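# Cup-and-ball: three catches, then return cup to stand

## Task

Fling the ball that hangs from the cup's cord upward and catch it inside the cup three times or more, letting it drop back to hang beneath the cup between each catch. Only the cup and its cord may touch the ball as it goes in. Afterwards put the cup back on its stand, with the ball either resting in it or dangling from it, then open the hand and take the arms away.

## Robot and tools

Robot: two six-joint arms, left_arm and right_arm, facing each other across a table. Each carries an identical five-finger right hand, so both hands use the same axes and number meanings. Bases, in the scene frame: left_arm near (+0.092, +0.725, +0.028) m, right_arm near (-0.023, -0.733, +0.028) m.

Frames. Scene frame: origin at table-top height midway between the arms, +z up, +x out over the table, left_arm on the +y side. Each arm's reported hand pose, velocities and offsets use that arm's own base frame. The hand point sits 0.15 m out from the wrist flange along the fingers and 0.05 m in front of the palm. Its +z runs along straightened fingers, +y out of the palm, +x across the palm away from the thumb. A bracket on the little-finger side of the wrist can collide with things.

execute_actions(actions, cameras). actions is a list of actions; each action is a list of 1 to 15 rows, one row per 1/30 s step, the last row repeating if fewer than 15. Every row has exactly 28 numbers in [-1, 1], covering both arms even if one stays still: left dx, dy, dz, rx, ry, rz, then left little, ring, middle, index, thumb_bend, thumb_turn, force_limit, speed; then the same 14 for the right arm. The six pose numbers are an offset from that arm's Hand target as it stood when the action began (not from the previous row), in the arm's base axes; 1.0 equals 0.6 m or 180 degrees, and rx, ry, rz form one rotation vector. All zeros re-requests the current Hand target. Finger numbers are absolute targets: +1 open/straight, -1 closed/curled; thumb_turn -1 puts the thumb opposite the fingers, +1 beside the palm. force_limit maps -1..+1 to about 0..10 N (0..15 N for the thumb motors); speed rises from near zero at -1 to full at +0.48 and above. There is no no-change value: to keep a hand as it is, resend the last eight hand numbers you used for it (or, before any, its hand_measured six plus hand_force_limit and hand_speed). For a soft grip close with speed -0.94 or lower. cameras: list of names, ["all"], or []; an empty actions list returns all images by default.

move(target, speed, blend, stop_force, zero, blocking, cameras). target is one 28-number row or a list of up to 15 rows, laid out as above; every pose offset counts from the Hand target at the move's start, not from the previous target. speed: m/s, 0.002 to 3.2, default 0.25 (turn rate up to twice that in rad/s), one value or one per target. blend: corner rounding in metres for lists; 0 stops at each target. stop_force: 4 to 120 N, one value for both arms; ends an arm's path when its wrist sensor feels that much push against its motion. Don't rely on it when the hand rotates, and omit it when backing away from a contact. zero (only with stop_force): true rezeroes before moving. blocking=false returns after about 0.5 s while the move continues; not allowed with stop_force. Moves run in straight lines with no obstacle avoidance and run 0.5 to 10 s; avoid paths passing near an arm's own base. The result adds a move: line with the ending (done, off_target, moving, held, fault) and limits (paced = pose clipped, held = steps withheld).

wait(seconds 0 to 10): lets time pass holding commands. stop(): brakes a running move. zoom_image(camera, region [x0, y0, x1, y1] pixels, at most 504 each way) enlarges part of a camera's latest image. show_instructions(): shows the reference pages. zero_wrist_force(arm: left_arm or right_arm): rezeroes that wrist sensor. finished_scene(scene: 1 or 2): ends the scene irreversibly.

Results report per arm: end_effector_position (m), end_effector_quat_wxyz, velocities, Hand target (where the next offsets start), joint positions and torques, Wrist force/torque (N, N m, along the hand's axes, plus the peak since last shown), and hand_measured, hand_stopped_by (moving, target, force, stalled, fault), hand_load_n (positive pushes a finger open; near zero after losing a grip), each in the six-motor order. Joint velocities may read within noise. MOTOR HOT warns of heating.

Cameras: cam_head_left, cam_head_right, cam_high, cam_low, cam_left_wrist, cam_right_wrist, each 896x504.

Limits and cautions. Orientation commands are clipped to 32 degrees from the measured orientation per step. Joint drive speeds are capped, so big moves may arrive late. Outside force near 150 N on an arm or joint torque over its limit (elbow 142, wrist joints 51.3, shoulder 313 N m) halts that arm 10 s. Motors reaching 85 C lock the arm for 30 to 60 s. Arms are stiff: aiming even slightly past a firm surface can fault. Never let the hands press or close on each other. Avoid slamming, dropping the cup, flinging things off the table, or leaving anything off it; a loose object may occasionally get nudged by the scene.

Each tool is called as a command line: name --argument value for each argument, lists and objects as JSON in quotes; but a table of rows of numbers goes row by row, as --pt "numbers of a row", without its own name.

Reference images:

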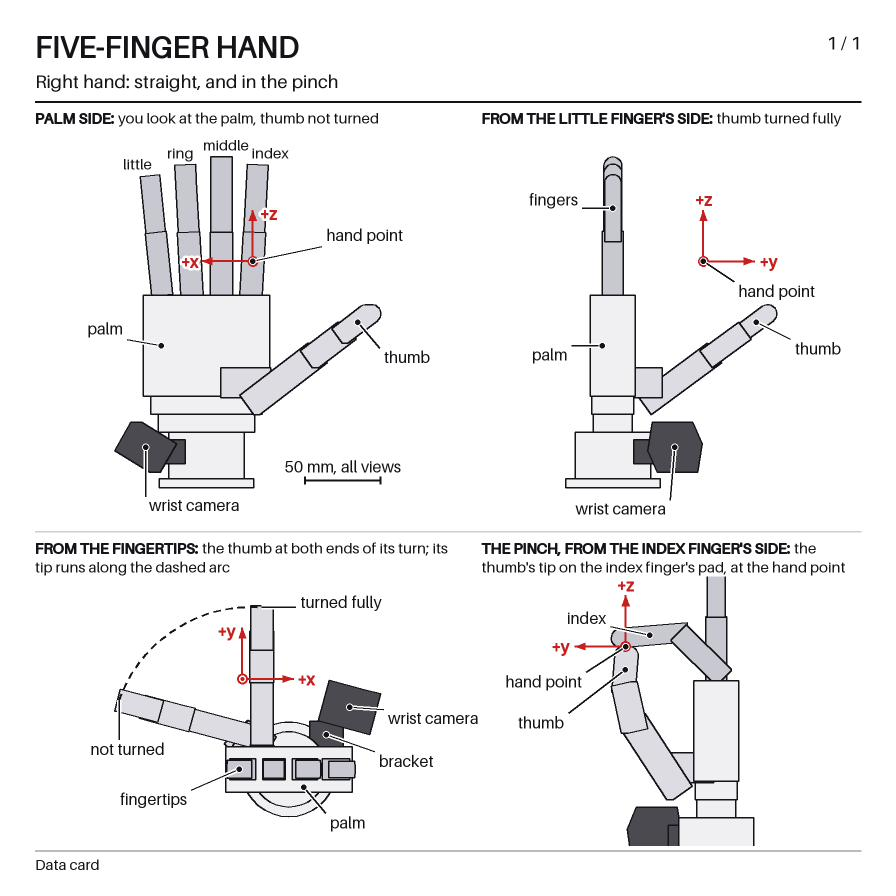

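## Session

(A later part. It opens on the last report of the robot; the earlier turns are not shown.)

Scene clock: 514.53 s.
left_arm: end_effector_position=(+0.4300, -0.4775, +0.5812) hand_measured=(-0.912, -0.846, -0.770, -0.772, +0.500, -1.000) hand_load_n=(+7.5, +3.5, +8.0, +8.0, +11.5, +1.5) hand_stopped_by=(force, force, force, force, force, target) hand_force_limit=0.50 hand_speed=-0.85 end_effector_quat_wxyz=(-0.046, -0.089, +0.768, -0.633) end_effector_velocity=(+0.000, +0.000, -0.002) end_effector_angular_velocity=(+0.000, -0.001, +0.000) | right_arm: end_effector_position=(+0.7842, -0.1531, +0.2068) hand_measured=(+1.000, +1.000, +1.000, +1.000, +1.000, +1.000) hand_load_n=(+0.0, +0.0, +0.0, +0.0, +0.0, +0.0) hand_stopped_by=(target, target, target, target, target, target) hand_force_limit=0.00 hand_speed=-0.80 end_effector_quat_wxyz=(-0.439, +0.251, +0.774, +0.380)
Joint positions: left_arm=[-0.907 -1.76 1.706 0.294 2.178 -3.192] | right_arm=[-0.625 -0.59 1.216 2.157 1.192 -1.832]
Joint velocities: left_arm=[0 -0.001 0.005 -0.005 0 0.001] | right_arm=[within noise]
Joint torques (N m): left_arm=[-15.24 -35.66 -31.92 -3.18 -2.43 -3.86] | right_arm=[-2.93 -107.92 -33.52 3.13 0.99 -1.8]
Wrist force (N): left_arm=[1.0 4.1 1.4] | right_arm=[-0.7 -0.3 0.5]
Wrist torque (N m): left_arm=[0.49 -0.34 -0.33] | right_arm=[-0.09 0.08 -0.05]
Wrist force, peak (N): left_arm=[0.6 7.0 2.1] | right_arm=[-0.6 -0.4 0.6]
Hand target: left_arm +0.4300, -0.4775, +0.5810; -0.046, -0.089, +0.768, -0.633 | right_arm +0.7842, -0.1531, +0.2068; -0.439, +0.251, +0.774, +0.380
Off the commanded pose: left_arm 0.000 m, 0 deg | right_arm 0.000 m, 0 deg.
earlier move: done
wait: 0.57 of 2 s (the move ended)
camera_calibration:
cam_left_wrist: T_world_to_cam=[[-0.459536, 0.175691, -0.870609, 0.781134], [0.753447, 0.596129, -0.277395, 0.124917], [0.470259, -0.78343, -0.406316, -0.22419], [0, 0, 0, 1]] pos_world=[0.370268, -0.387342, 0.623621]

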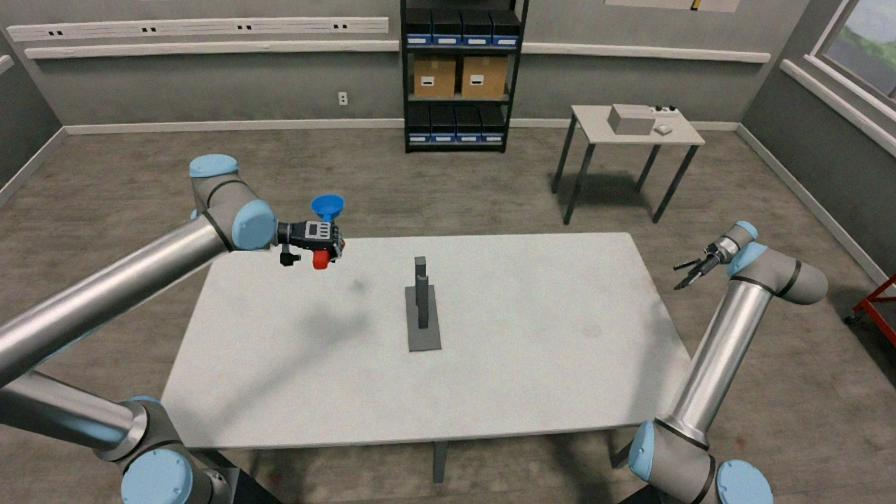

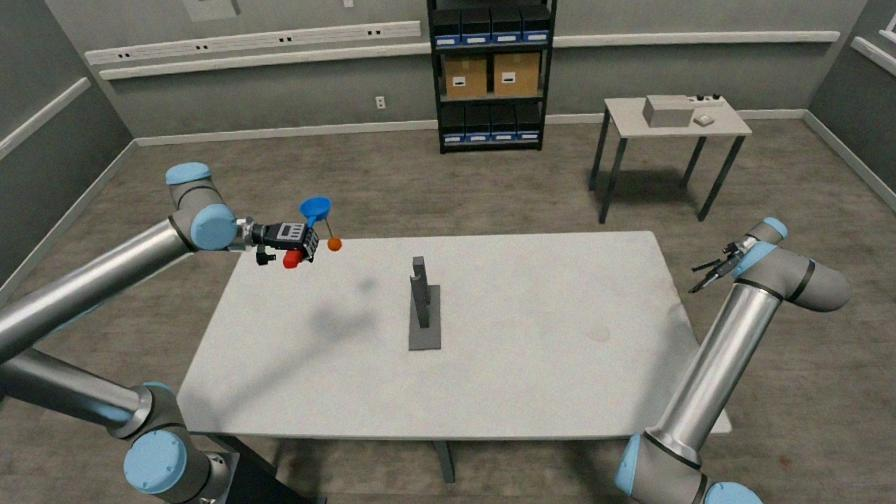

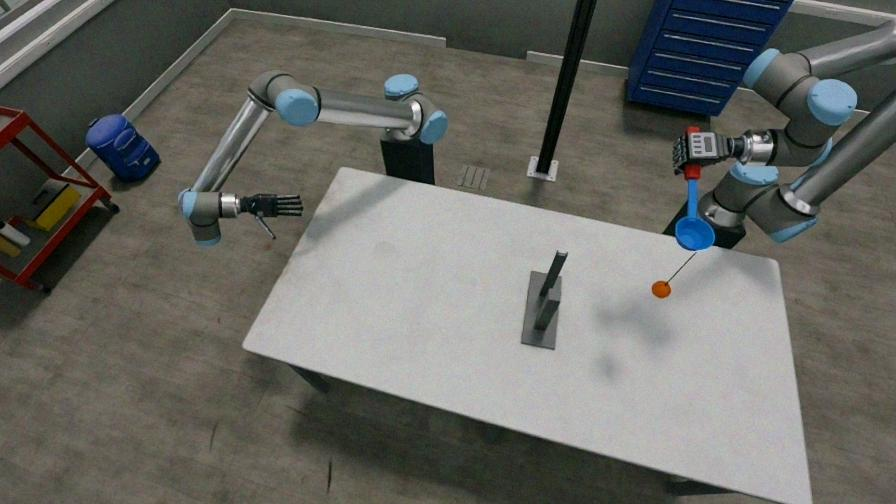

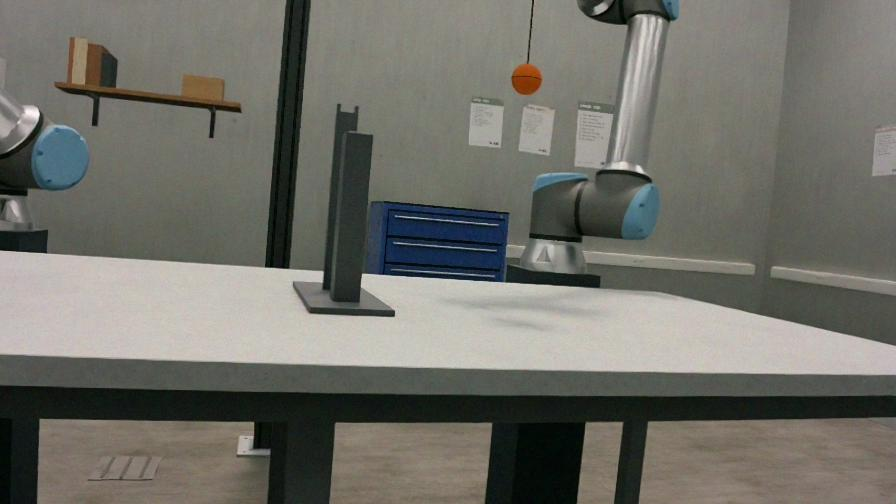

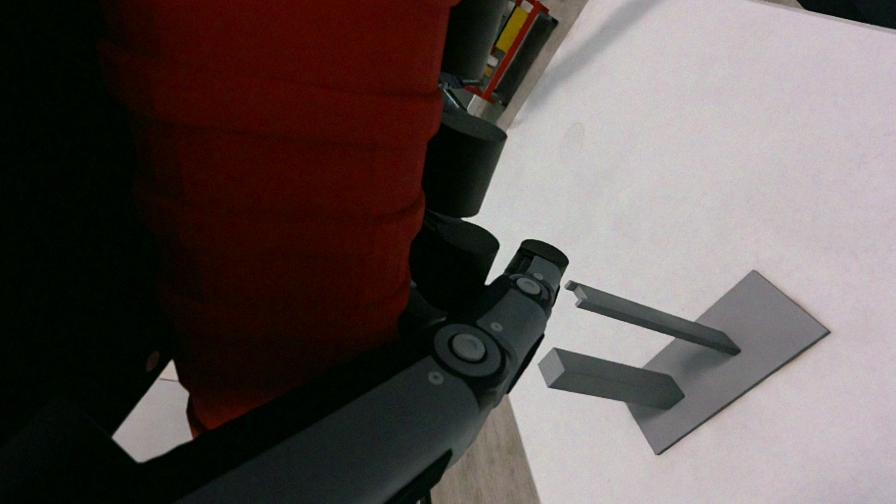

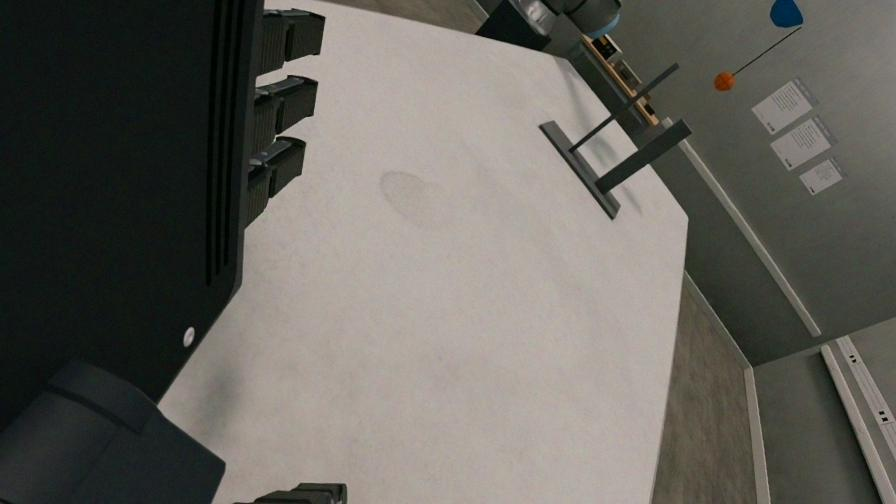

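move --target '[0,0.1625,-0.135,0,0,0,-1,-1,-1,-1,-1,-1,0.5,-0.85,0,0,0,0,0,0,1,1,1,1,1,1,0,-0.8]' --speed 0.1 --cameras '["cam_low","cam_high","cam_head_left"]'

wait --seconds 0.2 --cameras '["cam_low"]'

wait --seconds 0.2 --cameras '["cam_low"]'

wait --seconds 0.2 --cameras '["cam_low"]'

wait --seconds 8 --cameras '["cam_low"]'

wait --seconds 0.2 --cameras '["cam_low"]'

wait --seconds 0.2 --cameras '["cam_low"]'

Scene clock: 548.10 s.
left_arm: end_effector_position=(+0.4299, -0.3801, +0.5001) hand_measured=(-0.912, -0.846, -0.770, -0.772, +0.500, -1.000) hand_load_n=(+7.5, +3.5, +8.0, +7.5, +11.5, +1.5) hand_stopped_by=(force, force, force, force, force, target) hand_force_limit=0.50 hand_speed=-0.85 end_effector_quat_wxyz=(-0.046, -0.089, +0.768, -0.633) | right_arm: end_effector_position=(+0.7842, -0.1531, +0.2068) hand_measured=(+1.000, +1.000, +1.000, +1.000, +1.000, +1.000) hand_load_n=(+0.0, +0.0, +0.0, +0.0, +0.0, +0.0) hand_stopped_by=(target, target, target, target, target, target) hand_force_limit=0.00 hand_speed=-0.80 end_effector_quat_wxyz=(-0.439, +0.251, +0.774, +0.380)
Joint positions: left_arm=[-0.744 -1.824 1.899 0.2 2.336 -3.138] | right_arm=[-0.625 -0.59 1.216 2.157 1.192 -1.832]
Joint torques (N m): left_arm=[12.39 -25.61 -32.61 -3.2 2.72 4.2] | right_arm=[-3.42 -109.06 -33.51 3.2 1.18 -1.71]
Wrist force (N): left_arm=[0.1 3.9 0.8] | right_arm=[-0.7 0.0 0.4]
Wrist torque (N m): left_arm=[0.42 -0.18 -0.69] | right_arm=[-0.02 0.08 -0.04]
Wrist force, peak (N): left_arm=[0.1 4.7 0.2] | right_arm=[-0.9 -0.1 0.7]
Hand target: left_arm +0.4300, -0.3800, +0.5000; -0.046, -0.089, +0.768, -0.633 | right_arm +0.7842, -0.1531, +0.2068; -0.439, +0.251, +0.774, +0.380
Off the commanded pose: left_arm 0.000 m, 0 deg | right_arm 0.000 m, 0 deg.
move: done
Images, in order (width x height): cam_head_left 896x504, cam_high 896x504, cam_low 896x504.

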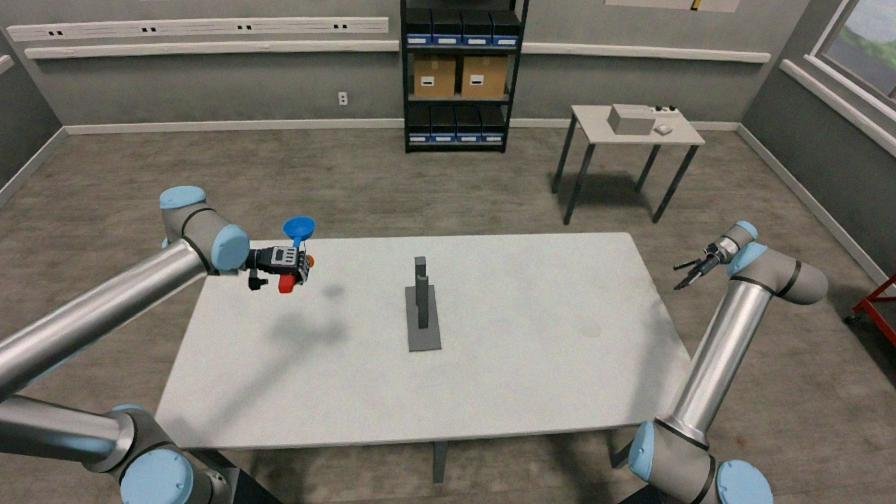

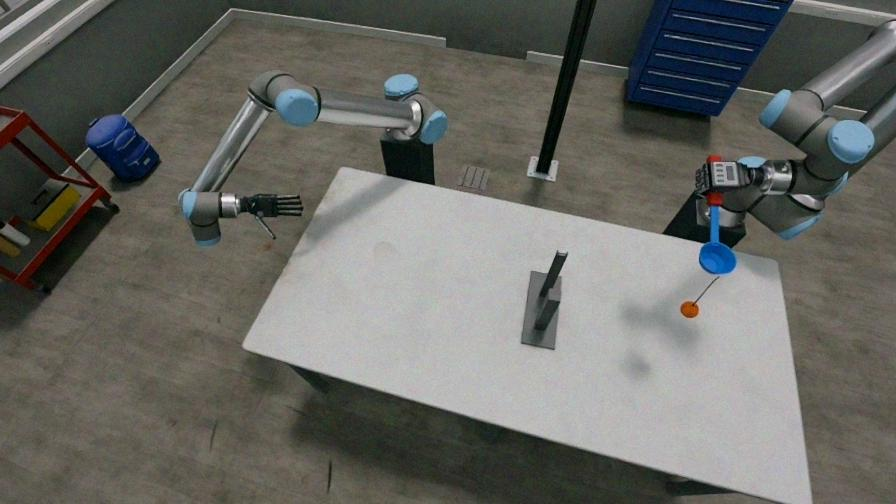

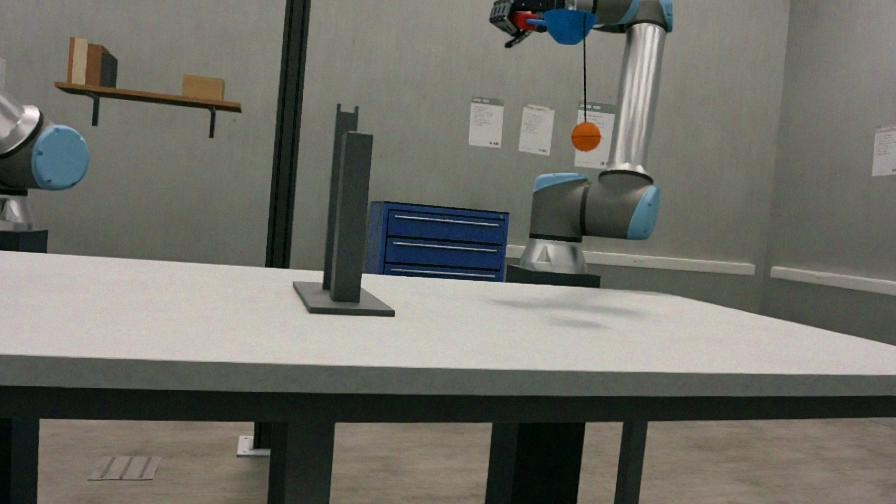

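Scene clock: 548.30 s.
left_arm: end_effector_position=(+0.4300, -0.3800, +0.5000) hand_measured=(-0.912, -0.846, -0.770, -0.772, +0.500, -1.000) hand_load_n=(+7.5, +3.5, +8.0, +8.0, +11.5, +1.5) hand_stopped_by=(force, force, force, force, force, target) hand_force_limit=0.50 hand_speed=-0.85 end_effector_quat_wxyz=(-0.046, -0.089, +0.768, -0.633) | right_arm: end_effector_position=(+0.7842, -0.1531, +0.2068) hand_measured=(+1.000, +1.000, +1.000, +1.000, +1.000, +1.000) hand_load_n=(+0.0, +0.0, +0.0, +0.0, +0.0, +0.0) hand_stopped_by=(target, target, target, target, target, target) hand_force_limit=0.00 hand_speed=-0.80 end_effector_quat_wxyz=(-0.439, +0.251, +0.774, +0.380)
Joint positions: left_arm=[-0.744 -1.824 1.899 0.2 2.336 -3.138] | right_arm=[-0.625 -0.59 1.216 2.157 1.192 -1.832]
Joint torques (N m): left_arm=[9.86 -28.35 -31.32 -3.3 3.18 4.23] | right_arm=[-2.59 -108.55 -33.53 3.25 1.06 -1.7]
Wrist force (N): left_arm=[0.4 4.2 0.8] | right_arm=[-0.5 -0.1 0.4]
Wrist torque (N m): left_arm=[0.48 -0.20 -0.66] | right_arm=[-0.04 0.05 -0.03]
Wrist force, peak (N): left_arm=[0.3 4.2 0.9] | right_arm=[-0.8 -0.4 0.4]
Hand target: left_arm +0.4300, -0.3800, +0.5000; -0.046, -0.089, +0.768, -0.633 | right_arm +0.7842, -0.1531, +0.2068; -0.439, +0.251, +0.774, +0.380
Off the commanded pose: left_arm 0.000 m, 0 deg | right_arm 0.000 m, 0 deg.
wait: 0.20 s; at rest by 0.17 s
Images, in order (width x height): cam_low 896x504.

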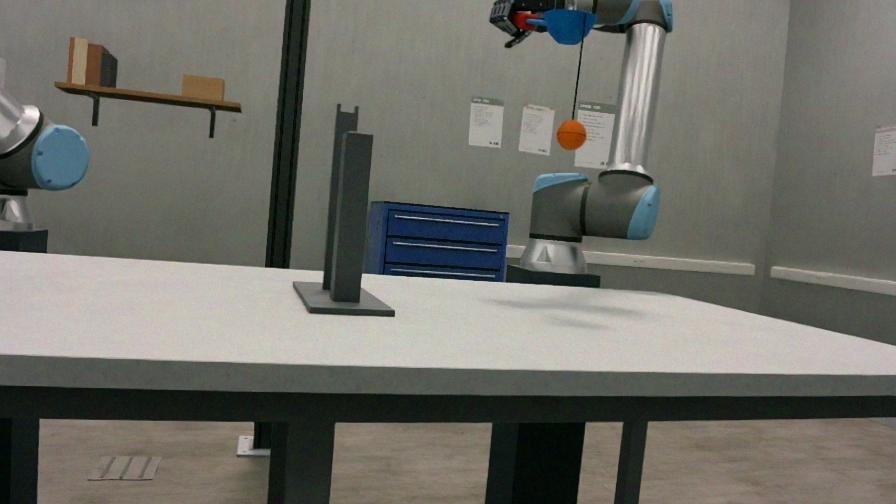

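Scene clock: 548.50 s.
left_arm: end_effector_position=(+0.4300, -0.3800, +0.5000) hand_measured=(-0.912, -0.846, -0.770, -0.772, +0.500, -1.000) hand_load_n=(+7.5, +3.5, +8.0, +8.0, +11.5, +1.5) hand_stopped_by=(force, force, force, force, force, target) hand_force_limit=0.50 hand_speed=-0.85 end_effector_quat_wxyz=(-0.046, -0.089, +0.768, -0.633) | right_arm: end_effector_position=(+0.7842, -0.1531, +0.2068) hand_measured=(+1.000, +1.000, +1.000, +1.000, +1.000, +1.000) hand_load_n=(+0.0, +0.0, +0.0, +0.0, +0.0, +0.0) hand_stopped_by=(target, target, target, target, target, target) hand_force_limit=0.00 hand_speed=-0.80 end_effector_quat_wxyz=(-0.439, +0.251, +0.774, +0.380)
Joint positions: left_arm=[-0.744 -1.824 1.899 0.2 2.336 -3.138] | right_arm=[-0.625 -0.59 1.216 2.157 1.192 -1.832]
Joint torques (N m): left_arm=[11.76 -27.69 -31.38 -3.38 3.02 3.83] | right_arm=[-3.5 -108.6 -33.54 3.23 1.08 -1.76]
Wrist force (N): left_arm=[0.3 3.9 1.1] | right_arm=[-0.7 -0.2 0.5]
Wrist torque (N m): left_arm=[0.43 -0.18 -0.67] | right_arm=[-0.06 0.08 -0.05]
Wrist force, peak (N): left_arm=[0.4 4.2 0.9] | right_arm=[-0.7 -0.2 0.5]
Hand target: left_arm +0.4300, -0.3800, +0.5000; -0.046, -0.089, +0.768, -0.633 | right_arm +0.7842, -0.1531, +0.2068; -0.439, +0.251, +0.774, +0.380
Off the commanded pose: left_arm 0.000 m, 0 deg | right_arm 0.000 m, 0 deg.
wait: 0.20 s; at rest by 0.17 s
Images, in order (width x height): cam_low 896x504.

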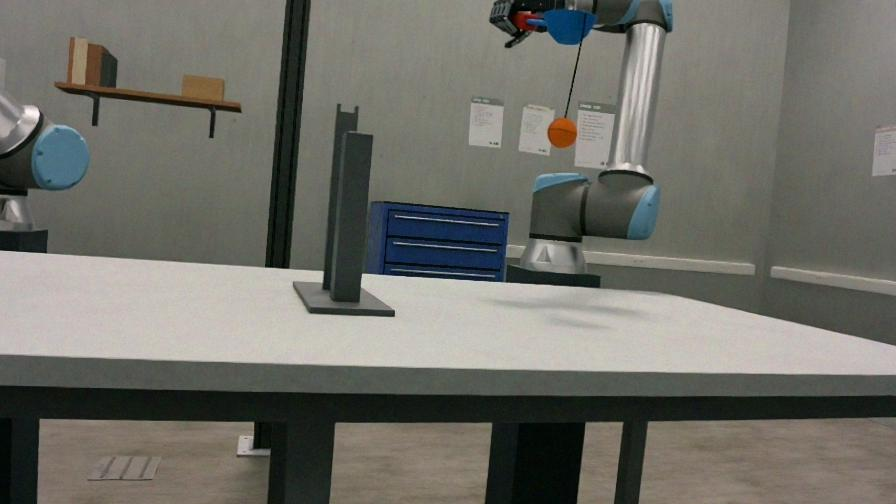

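Scene clock: 548.70 s.
left_arm: end_effector_position=(+0.4300, -0.3800, +0.5000) hand_measured=(-0.912, -0.846, -0.770, -0.772, +0.500, -1.000) hand_load_n=(+7.5, +3.5, +8.0, +8.0, +11.5, +1.5) hand_stopped_by=(force, force, force, force, force, target) hand_force_limit=0.50 hand_speed=-0.85 end_effector_quat_wxyz=(-0.046, -0.089, +0.768, -0.633) | right_arm: end_effector_position=(+0.7842, -0.1531, +0.2068) hand_measured=(+1.000, +1.000, +1.000, +1.000, +1.000, +1.000) hand_load_n=(+0.0, +0.0, +0.0, +0.0, +0.0, +0.0) hand_stopped_by=(target, target, target, target, target, target) hand_force_limit=0.00 hand_speed=-0.80 end_effector_quat_wxyz=(-0.439, +0.251, +0.774, +0.380)
Joint positions: left_arm=[-0.744 -1.824 1.899 0.2 2.336 -3.138] | right_arm=[-0.625 -0.59 1.216 2.157 1.192 -1.832]
Joint torques (N m): left_arm=[14.14 -27.7 -30.82 -2.88 2.98 3.97] | right_arm=[-3.78 -108.46 -33.94 3.3 1.21 -1.85]
Wrist force (N): left_arm=[0.5 4.1 0.8] | right_arm=[-0.4 -0.1 0.4]
Wrist torque (N m): left_arm=[0.46 -0.22 -0.67] | right_arm=[-0.05 0.04 -0.03]
Wrist force, peak (N): left_arm=[0.1 4.3 1.0] | right_arm=[-0.7 -0.1 0.5]
Hand target: left_arm +0.4300, -0.3800, +0.5000; -0.046, -0.089, +0.768, -0.633 | right_arm +0.7842, -0.1531, +0.2068; -0.439, +0.251, +0.774, +0.380
Off the commanded pose: left_arm 0.000 m, 0 deg | right_arm 0.000 m, 0 deg.
wait: 0.20 s; at rest by 0.17 s
Images, in order (width x height): cam_low 896x504.

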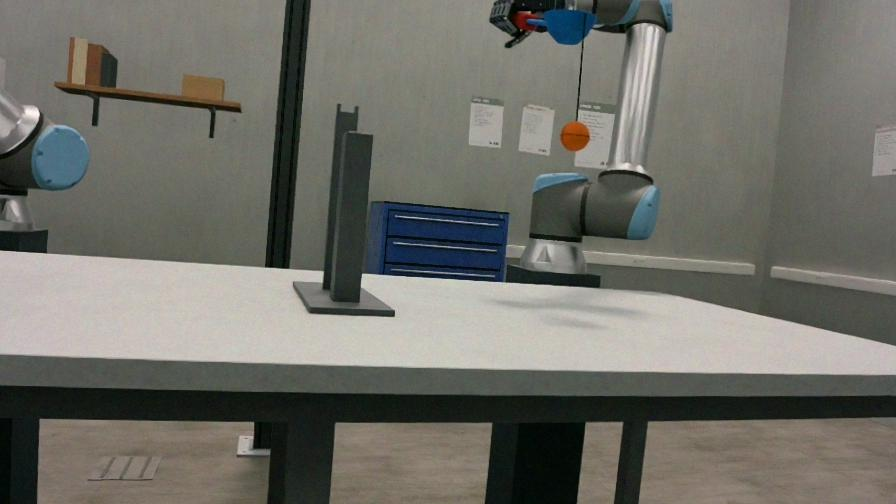

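Scene clock: 556.70 s.
left_arm: end_effector_position=(+0.4300, -0.3800, +0.5000) hand_measured=(-0.912, -0.846, -0.770, -0.772, +0.500, -1.000) hand_load_n=(+7.5, +3.5, +8.0, +8.0, +11.5, +1.5) hand_stopped_by=(force, force, force, force, force, target) hand_force_limit=0.50 hand_speed=-0.85 end_effector_quat_wxyz=(-0.046, -0.089, +0.768, -0.633) | right_arm: end_effector_position=(+0.7842, -0.1531, +0.2068) hand_measured=(+1.000, +1.000, +1.000, +1.000, +1.000, +1.000) hand_load_n=(+0.0, +0.0, +0.0, +0.0, +0.0, +0.0) hand_stopped_by=(target, target, target, target, target, target) hand_force_limit=0.00 hand_speed=-0.80 end_effector_quat_wxyz=(-0.439, +0.251, +0.774, +0.380)
Joint positions: left_arm=[-0.744 -1.824 1.899 0.2 2.336 -3.138] | right_arm=[-0.625 -0.59 1.216 2.157 1.192 -1.832]
Joint torques (N m): left_arm=[8.64 -28.71 -31.23 -2.67 2.79 3.72] | right_arm=[-3.26 -109.19 -33.9 3.19 1.2 -1.74]
Wrist force (N): left_arm=[0.1 3.6 0.8] | right_arm=[-0.5 -0.3 0.6]
Wrist torque (N m): left_arm=[0.40 -0.17 -0.70] | right_arm=[-0.09 0.06 -0.04]
Wrist force, peak (N): left_arm=[0.2 4.3 1.0] | right_arm=[-0.8 -0.5 0.5]
Hand target: left_arm +0.4300, -0.3800, +0.5000; -0.046, -0.089, +0.768, -0.633 | right_arm +0.7842, -0.1531, +0.2068; -0.439, +0.251, +0.774, +0.380
Off the commanded pose: left_arm 0.000 m, 0 deg | right_arm 0.000 m, 0 deg.
wait: 8.00 s; at rest by 0.17 s
Images, in order (width x height): cam_low 896x504.

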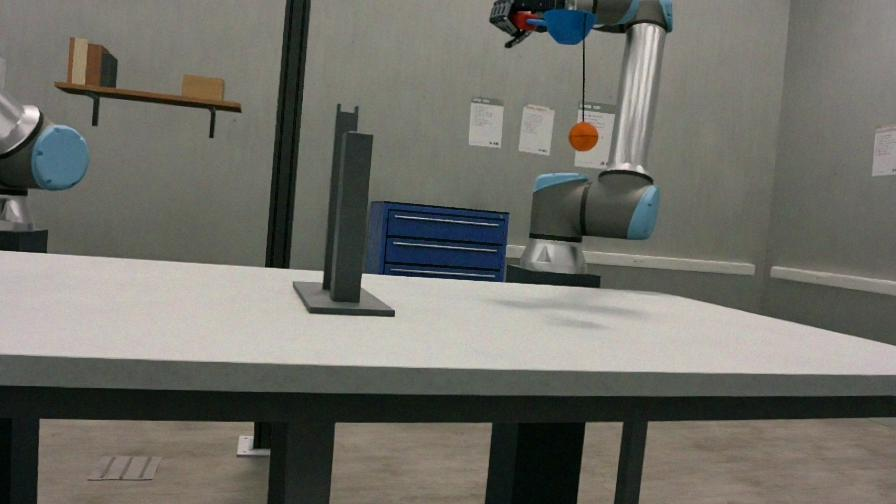

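Scene clock: 556.90 s.
left_arm: end_effector_position=(+0.4300, -0.3800, +0.5000) hand_measured=(-0.912, -0.846, -0.770, -0.772, +0.500, -1.000) hand_load_n=(+7.5, +3.5, +8.0, +8.0, +11.5, +1.0) hand_stopped_by=(force, force, force, force, force, target) hand_force_limit=0.50 hand_speed=-0.85 end_effector_quat_wxyz=(-0.046, -0.089, +0.768, -0.633) | right_arm: end_effector_position=(+0.7842, -0.1531, +0.2068) hand_measured=(+1.000, +1.000, +1.000, +1.000, +1.000, +1.000) hand_load_n=(+0.0, +0.0, +0.0, +0.0, +0.0, +0.0) hand_stopped_by=(target, target, target, target, target, target) hand_force_limit=0.00 hand_speed=-0.80 end_effector_quat_wxyz=(-0.439, +0.251, +0.774, +0.380)
Joint positions: left_arm=[-0.744 -1.824 1.899 0.2 2.336 -3.138] | right_arm=[-0.625 -0.59 1.216 2.157 1.192 -1.832]
Joint torques (N m): left_arm=[11.85 -26.81 -31.85 -2.81 2.57 4.11] | right_arm=[-2.88 -108.19 -33.62 3.21 1.12 -1.8]
Wrist force (N): left_arm=[0.2 4.1 0.8] | right_arm=[-0.4 -0.4 0.4]
Wrist torque (N m): left_arm=[0.47 -0.16 -0.68] | right_arm=[-0.10 0.05 -0.04]
Wrist force, peak (N): left_arm=[0.2 4.2 0.8] | right_arm=[-0.6 -0.1 0.6]
Hand target: left_arm +0.4300, -0.3800, +0.5000; -0.046, -0.089, +0.768, -0.633 | right_arm +0.7842, -0.1531, +0.2068; -0.439, +0.251, +0.774, +0.380
Off the commanded pose: left_arm 0.000 m, 0 deg | right_arm 0.000 m, 0 deg.
wait: 0.20 s; at rest by 0.17 s
Images, in order (width x height): cam_low 896x504.

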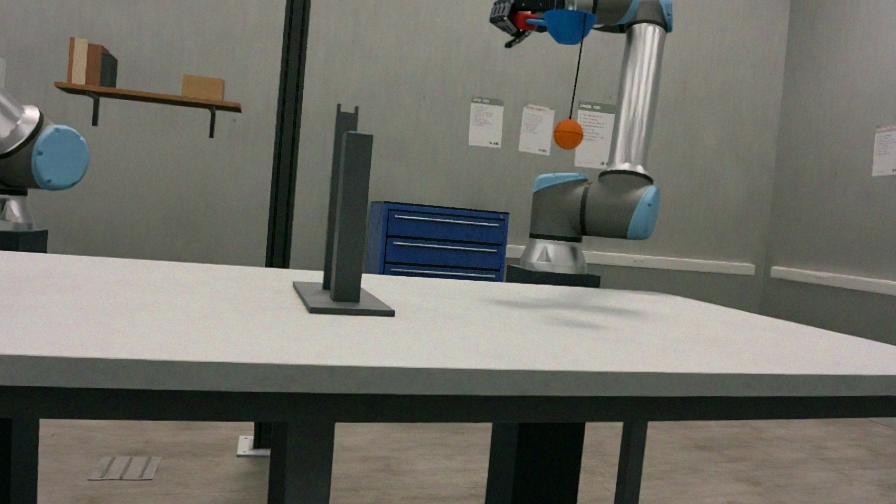

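Scene clock: 557.10 s.
left_arm: end_effector_position=(+0.4300, -0.3800, +0.5000) hand_measured=(-0.912, -0.846, -0.770, -0.772, +0.500, -1.000) hand_load_n=(+7.5, +3.5, +8.0, +8.0, +11.5, +1.5) hand_stopped_by=(force, force, force, force, force, target) hand_force_limit=0.50 hand_speed=-0.85 end_effector_quat_wxyz=(-0.046, -0.089, +0.768, -0.633) | right_arm: end_effector_position=(+0.7842, -0.1531, +0.2068) hand_measured=(+1.000, +1.000, +1.000, +1.000, +1.000, +1.000) hand_load_n=(+0.0, +0.0, +0.0, +0.0, +0.0, +0.0) hand_stopped_by=(target, target, target, target, target, target) hand_force_limit=0.00 hand_speed=-0.80 end_effector_quat_wxyz=(-0.439, +0.251, +0.774, +0.380)
Joint positions: left_arm=[-0.744 -1.824 1.899 0.2 2.336 -3.138] | right_arm=[-0.625 -0.59 1.216 2.157 1.192 -1.832]
Joint torques (N m): left_arm=[10.97 -26.09 -32.01 -3.01 2.55 3.68] | right_arm=[-3.34 -108.09 -33.85 3.24 1.08 -1.72]
Wrist force (N): left_arm=[0.2 4.0 0.9] | right_arm=[-0.6 -0.1 0.5]
Wrist torque (N m): left_arm=[0.44 -0.18 -0.67] | right_arm=[-0.04 0.06 -0.03]
Wrist force, peak (N): left_arm=[0.2 4.0 0.9] | right_arm=[-0.6 -0.1 0.5]
Hand target: left_arm +0.4300, -0.3800, +0.5000; -0.046, -0.089, +0.768, -0.633 | right_arm +0.7842, -0.1531, +0.2068; -0.439, +0.251, +0.774, +0.380
Off the commanded pose: left_arm 0.000 m, 0 deg | right_arm 0.000 m, 0 deg.
wait: 0.20 s; at rest by 0.17 s
Images, in order (width x height): cam_low 896x504.

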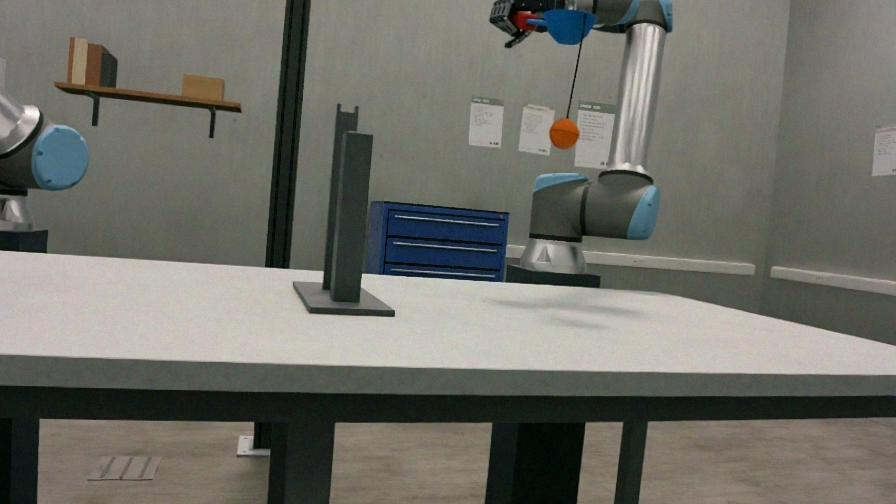

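move --target '[0,0,-0.527,0,0,0,-1,-1,-1,-1,-1,-1,0.5,-0.85,0,0,0,0,0,0,1,1,1,1,1,1,0,-0.8]' --speed 0.12 --cameras '["cam_low","cam_high","cam_head_left","cam_head_right"]'

zoom_image --camera "cam_low" --region '[460, 100, 700, 320]'

zoom_image --camera "cam_high" --region '[600, 170, 780, 350]'

zoom_image --camera "cam_head_left" --region '[220, 220, 400, 400]'

Scene clock: 609.33 s.
left_arm: end_effector_position=(+0.4299, -0.3800, +0.1839) hand_measured=(-0.912, -0.846, -0.770, -0.774, +0.500, -1.000) hand_load_n=(+7.0, +2.5, +8.0, +5.5, +11.5, +1.5) hand_stopped_by=(force, force, force, force, force, target) hand_force_limit=0.50 hand_speed=-0.85 end_effector_quat_wxyz=(-0.046, -0.089, +0.768, -0.633) | right_arm: end_effector_position=(+0.7842, -0.1531, +0.2068) hand_measured=(+1.000, +1.000, +1.000, +1.000, +1.000, +1.000) hand_load_n=(+0.0, +0.0, +0.0, +0.0, +0.0, +0.0) hand_stopped_by=(target, target, target, target, target, target) hand_force_limit=0.00 hand_speed=-0.80 end_effector_quat_wxyz=(-0.439, +0.251, +0.774, +0.380)
Joint positions: left_arm=[-0.744 -1.591 2.314 -0.449 2.336 -3.138] | right_arm=[-0.625 -0.59 1.216 2.157 1.192 -1.832]
Joint torques (N m): left_arm=[3.72 -19.01 -20.41 -3.2 2.03 -3.76] | right_arm=[-2.02 -108.43 -33.99 3.15 1.27 -1.93]
Wrist force (N): left_arm=[0.5 3.5 1.0] | right_arm=[-0.3 0.0 0.4]
Wrist torque (N m): left_arm=[0.42 -0.19 -0.40] | right_arm=[-0.04 0.03 -0.02]
Wrist force, peak (N): left_arm=[0.8 4.3 1.6] | right_arm=[-0.4 -0.5 1.0]
Hand target: left_arm +0.4300, -0.3800, +0.1838; -0.046, -0.089, +0.768, -0.633 | right_arm +0.7842, -0.1531, +0.2068; -0.439, +0.251, +0.774, +0.380
Off the commanded pose: left_arm 0.000 m, 0 deg | right_arm 0.000 m, 0 deg.
move: done
Images, in order (width x height): cam_head_left 896x504, cam_head_right 896x504, cam_high 896x504, cam_low 896x504.

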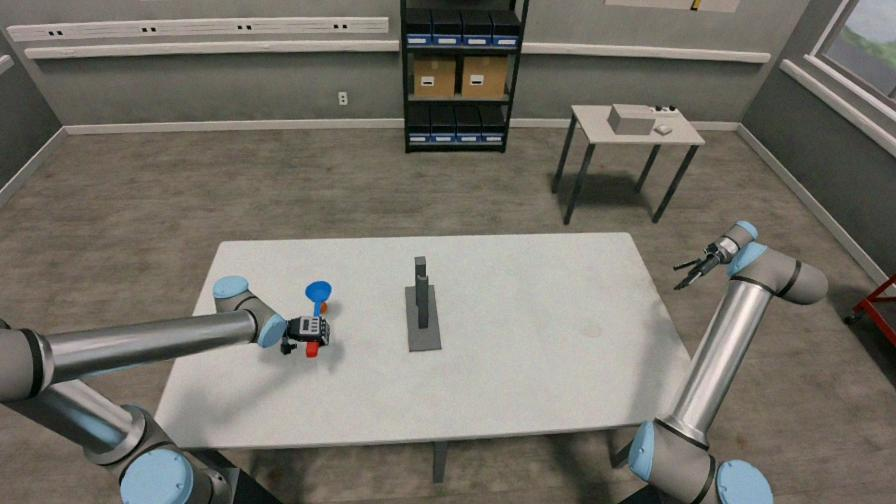

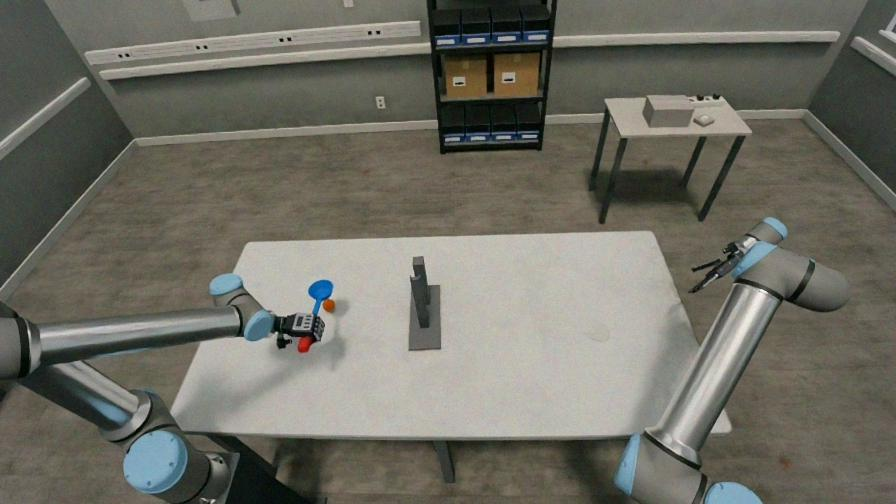

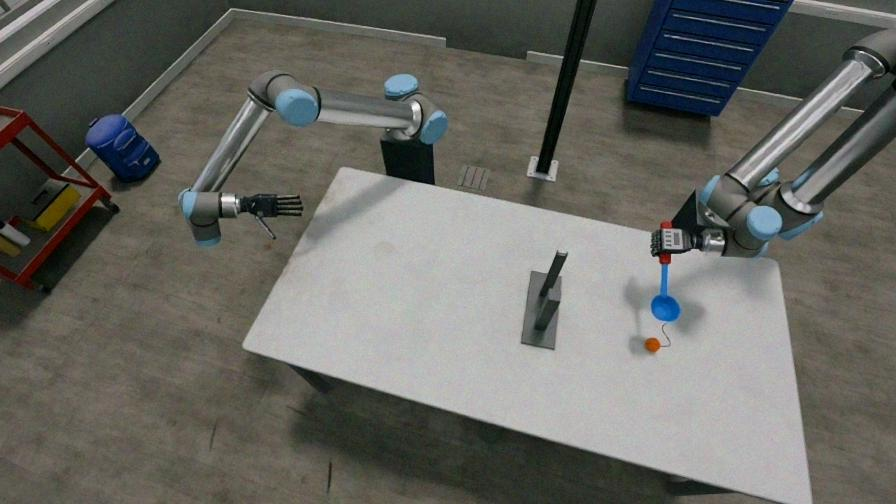

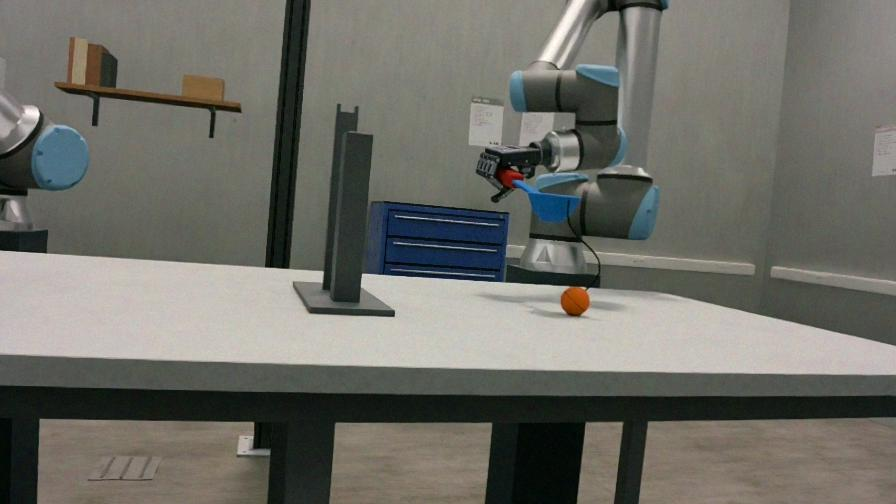

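Scaled by 2.100.

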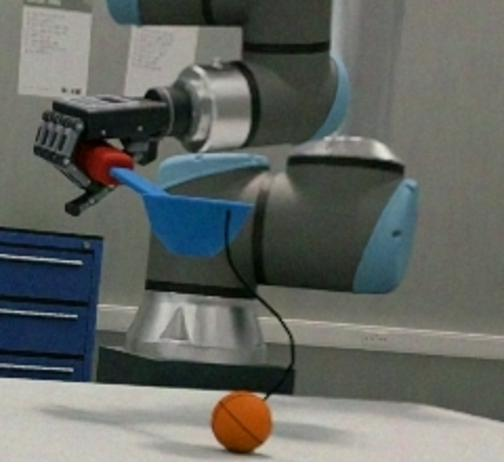

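Scaled by 2.800.

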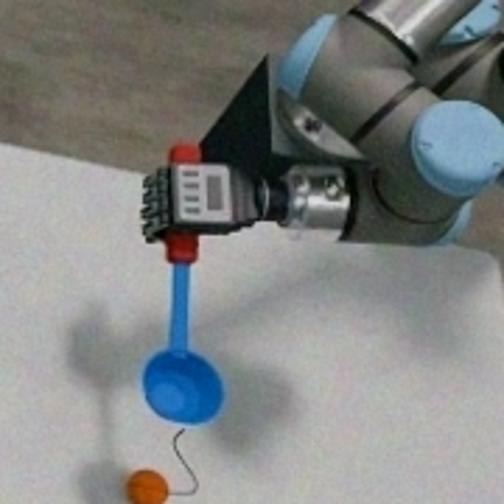

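Scaled by 2.800.

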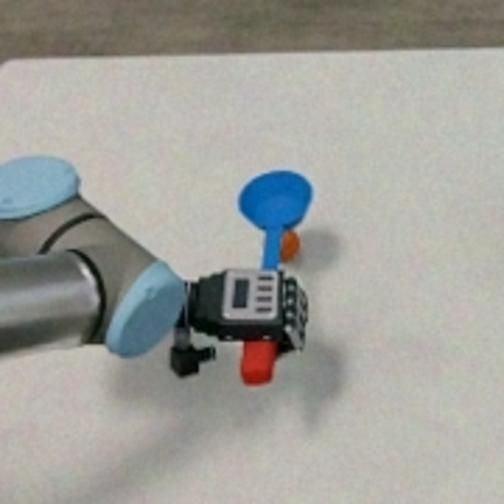

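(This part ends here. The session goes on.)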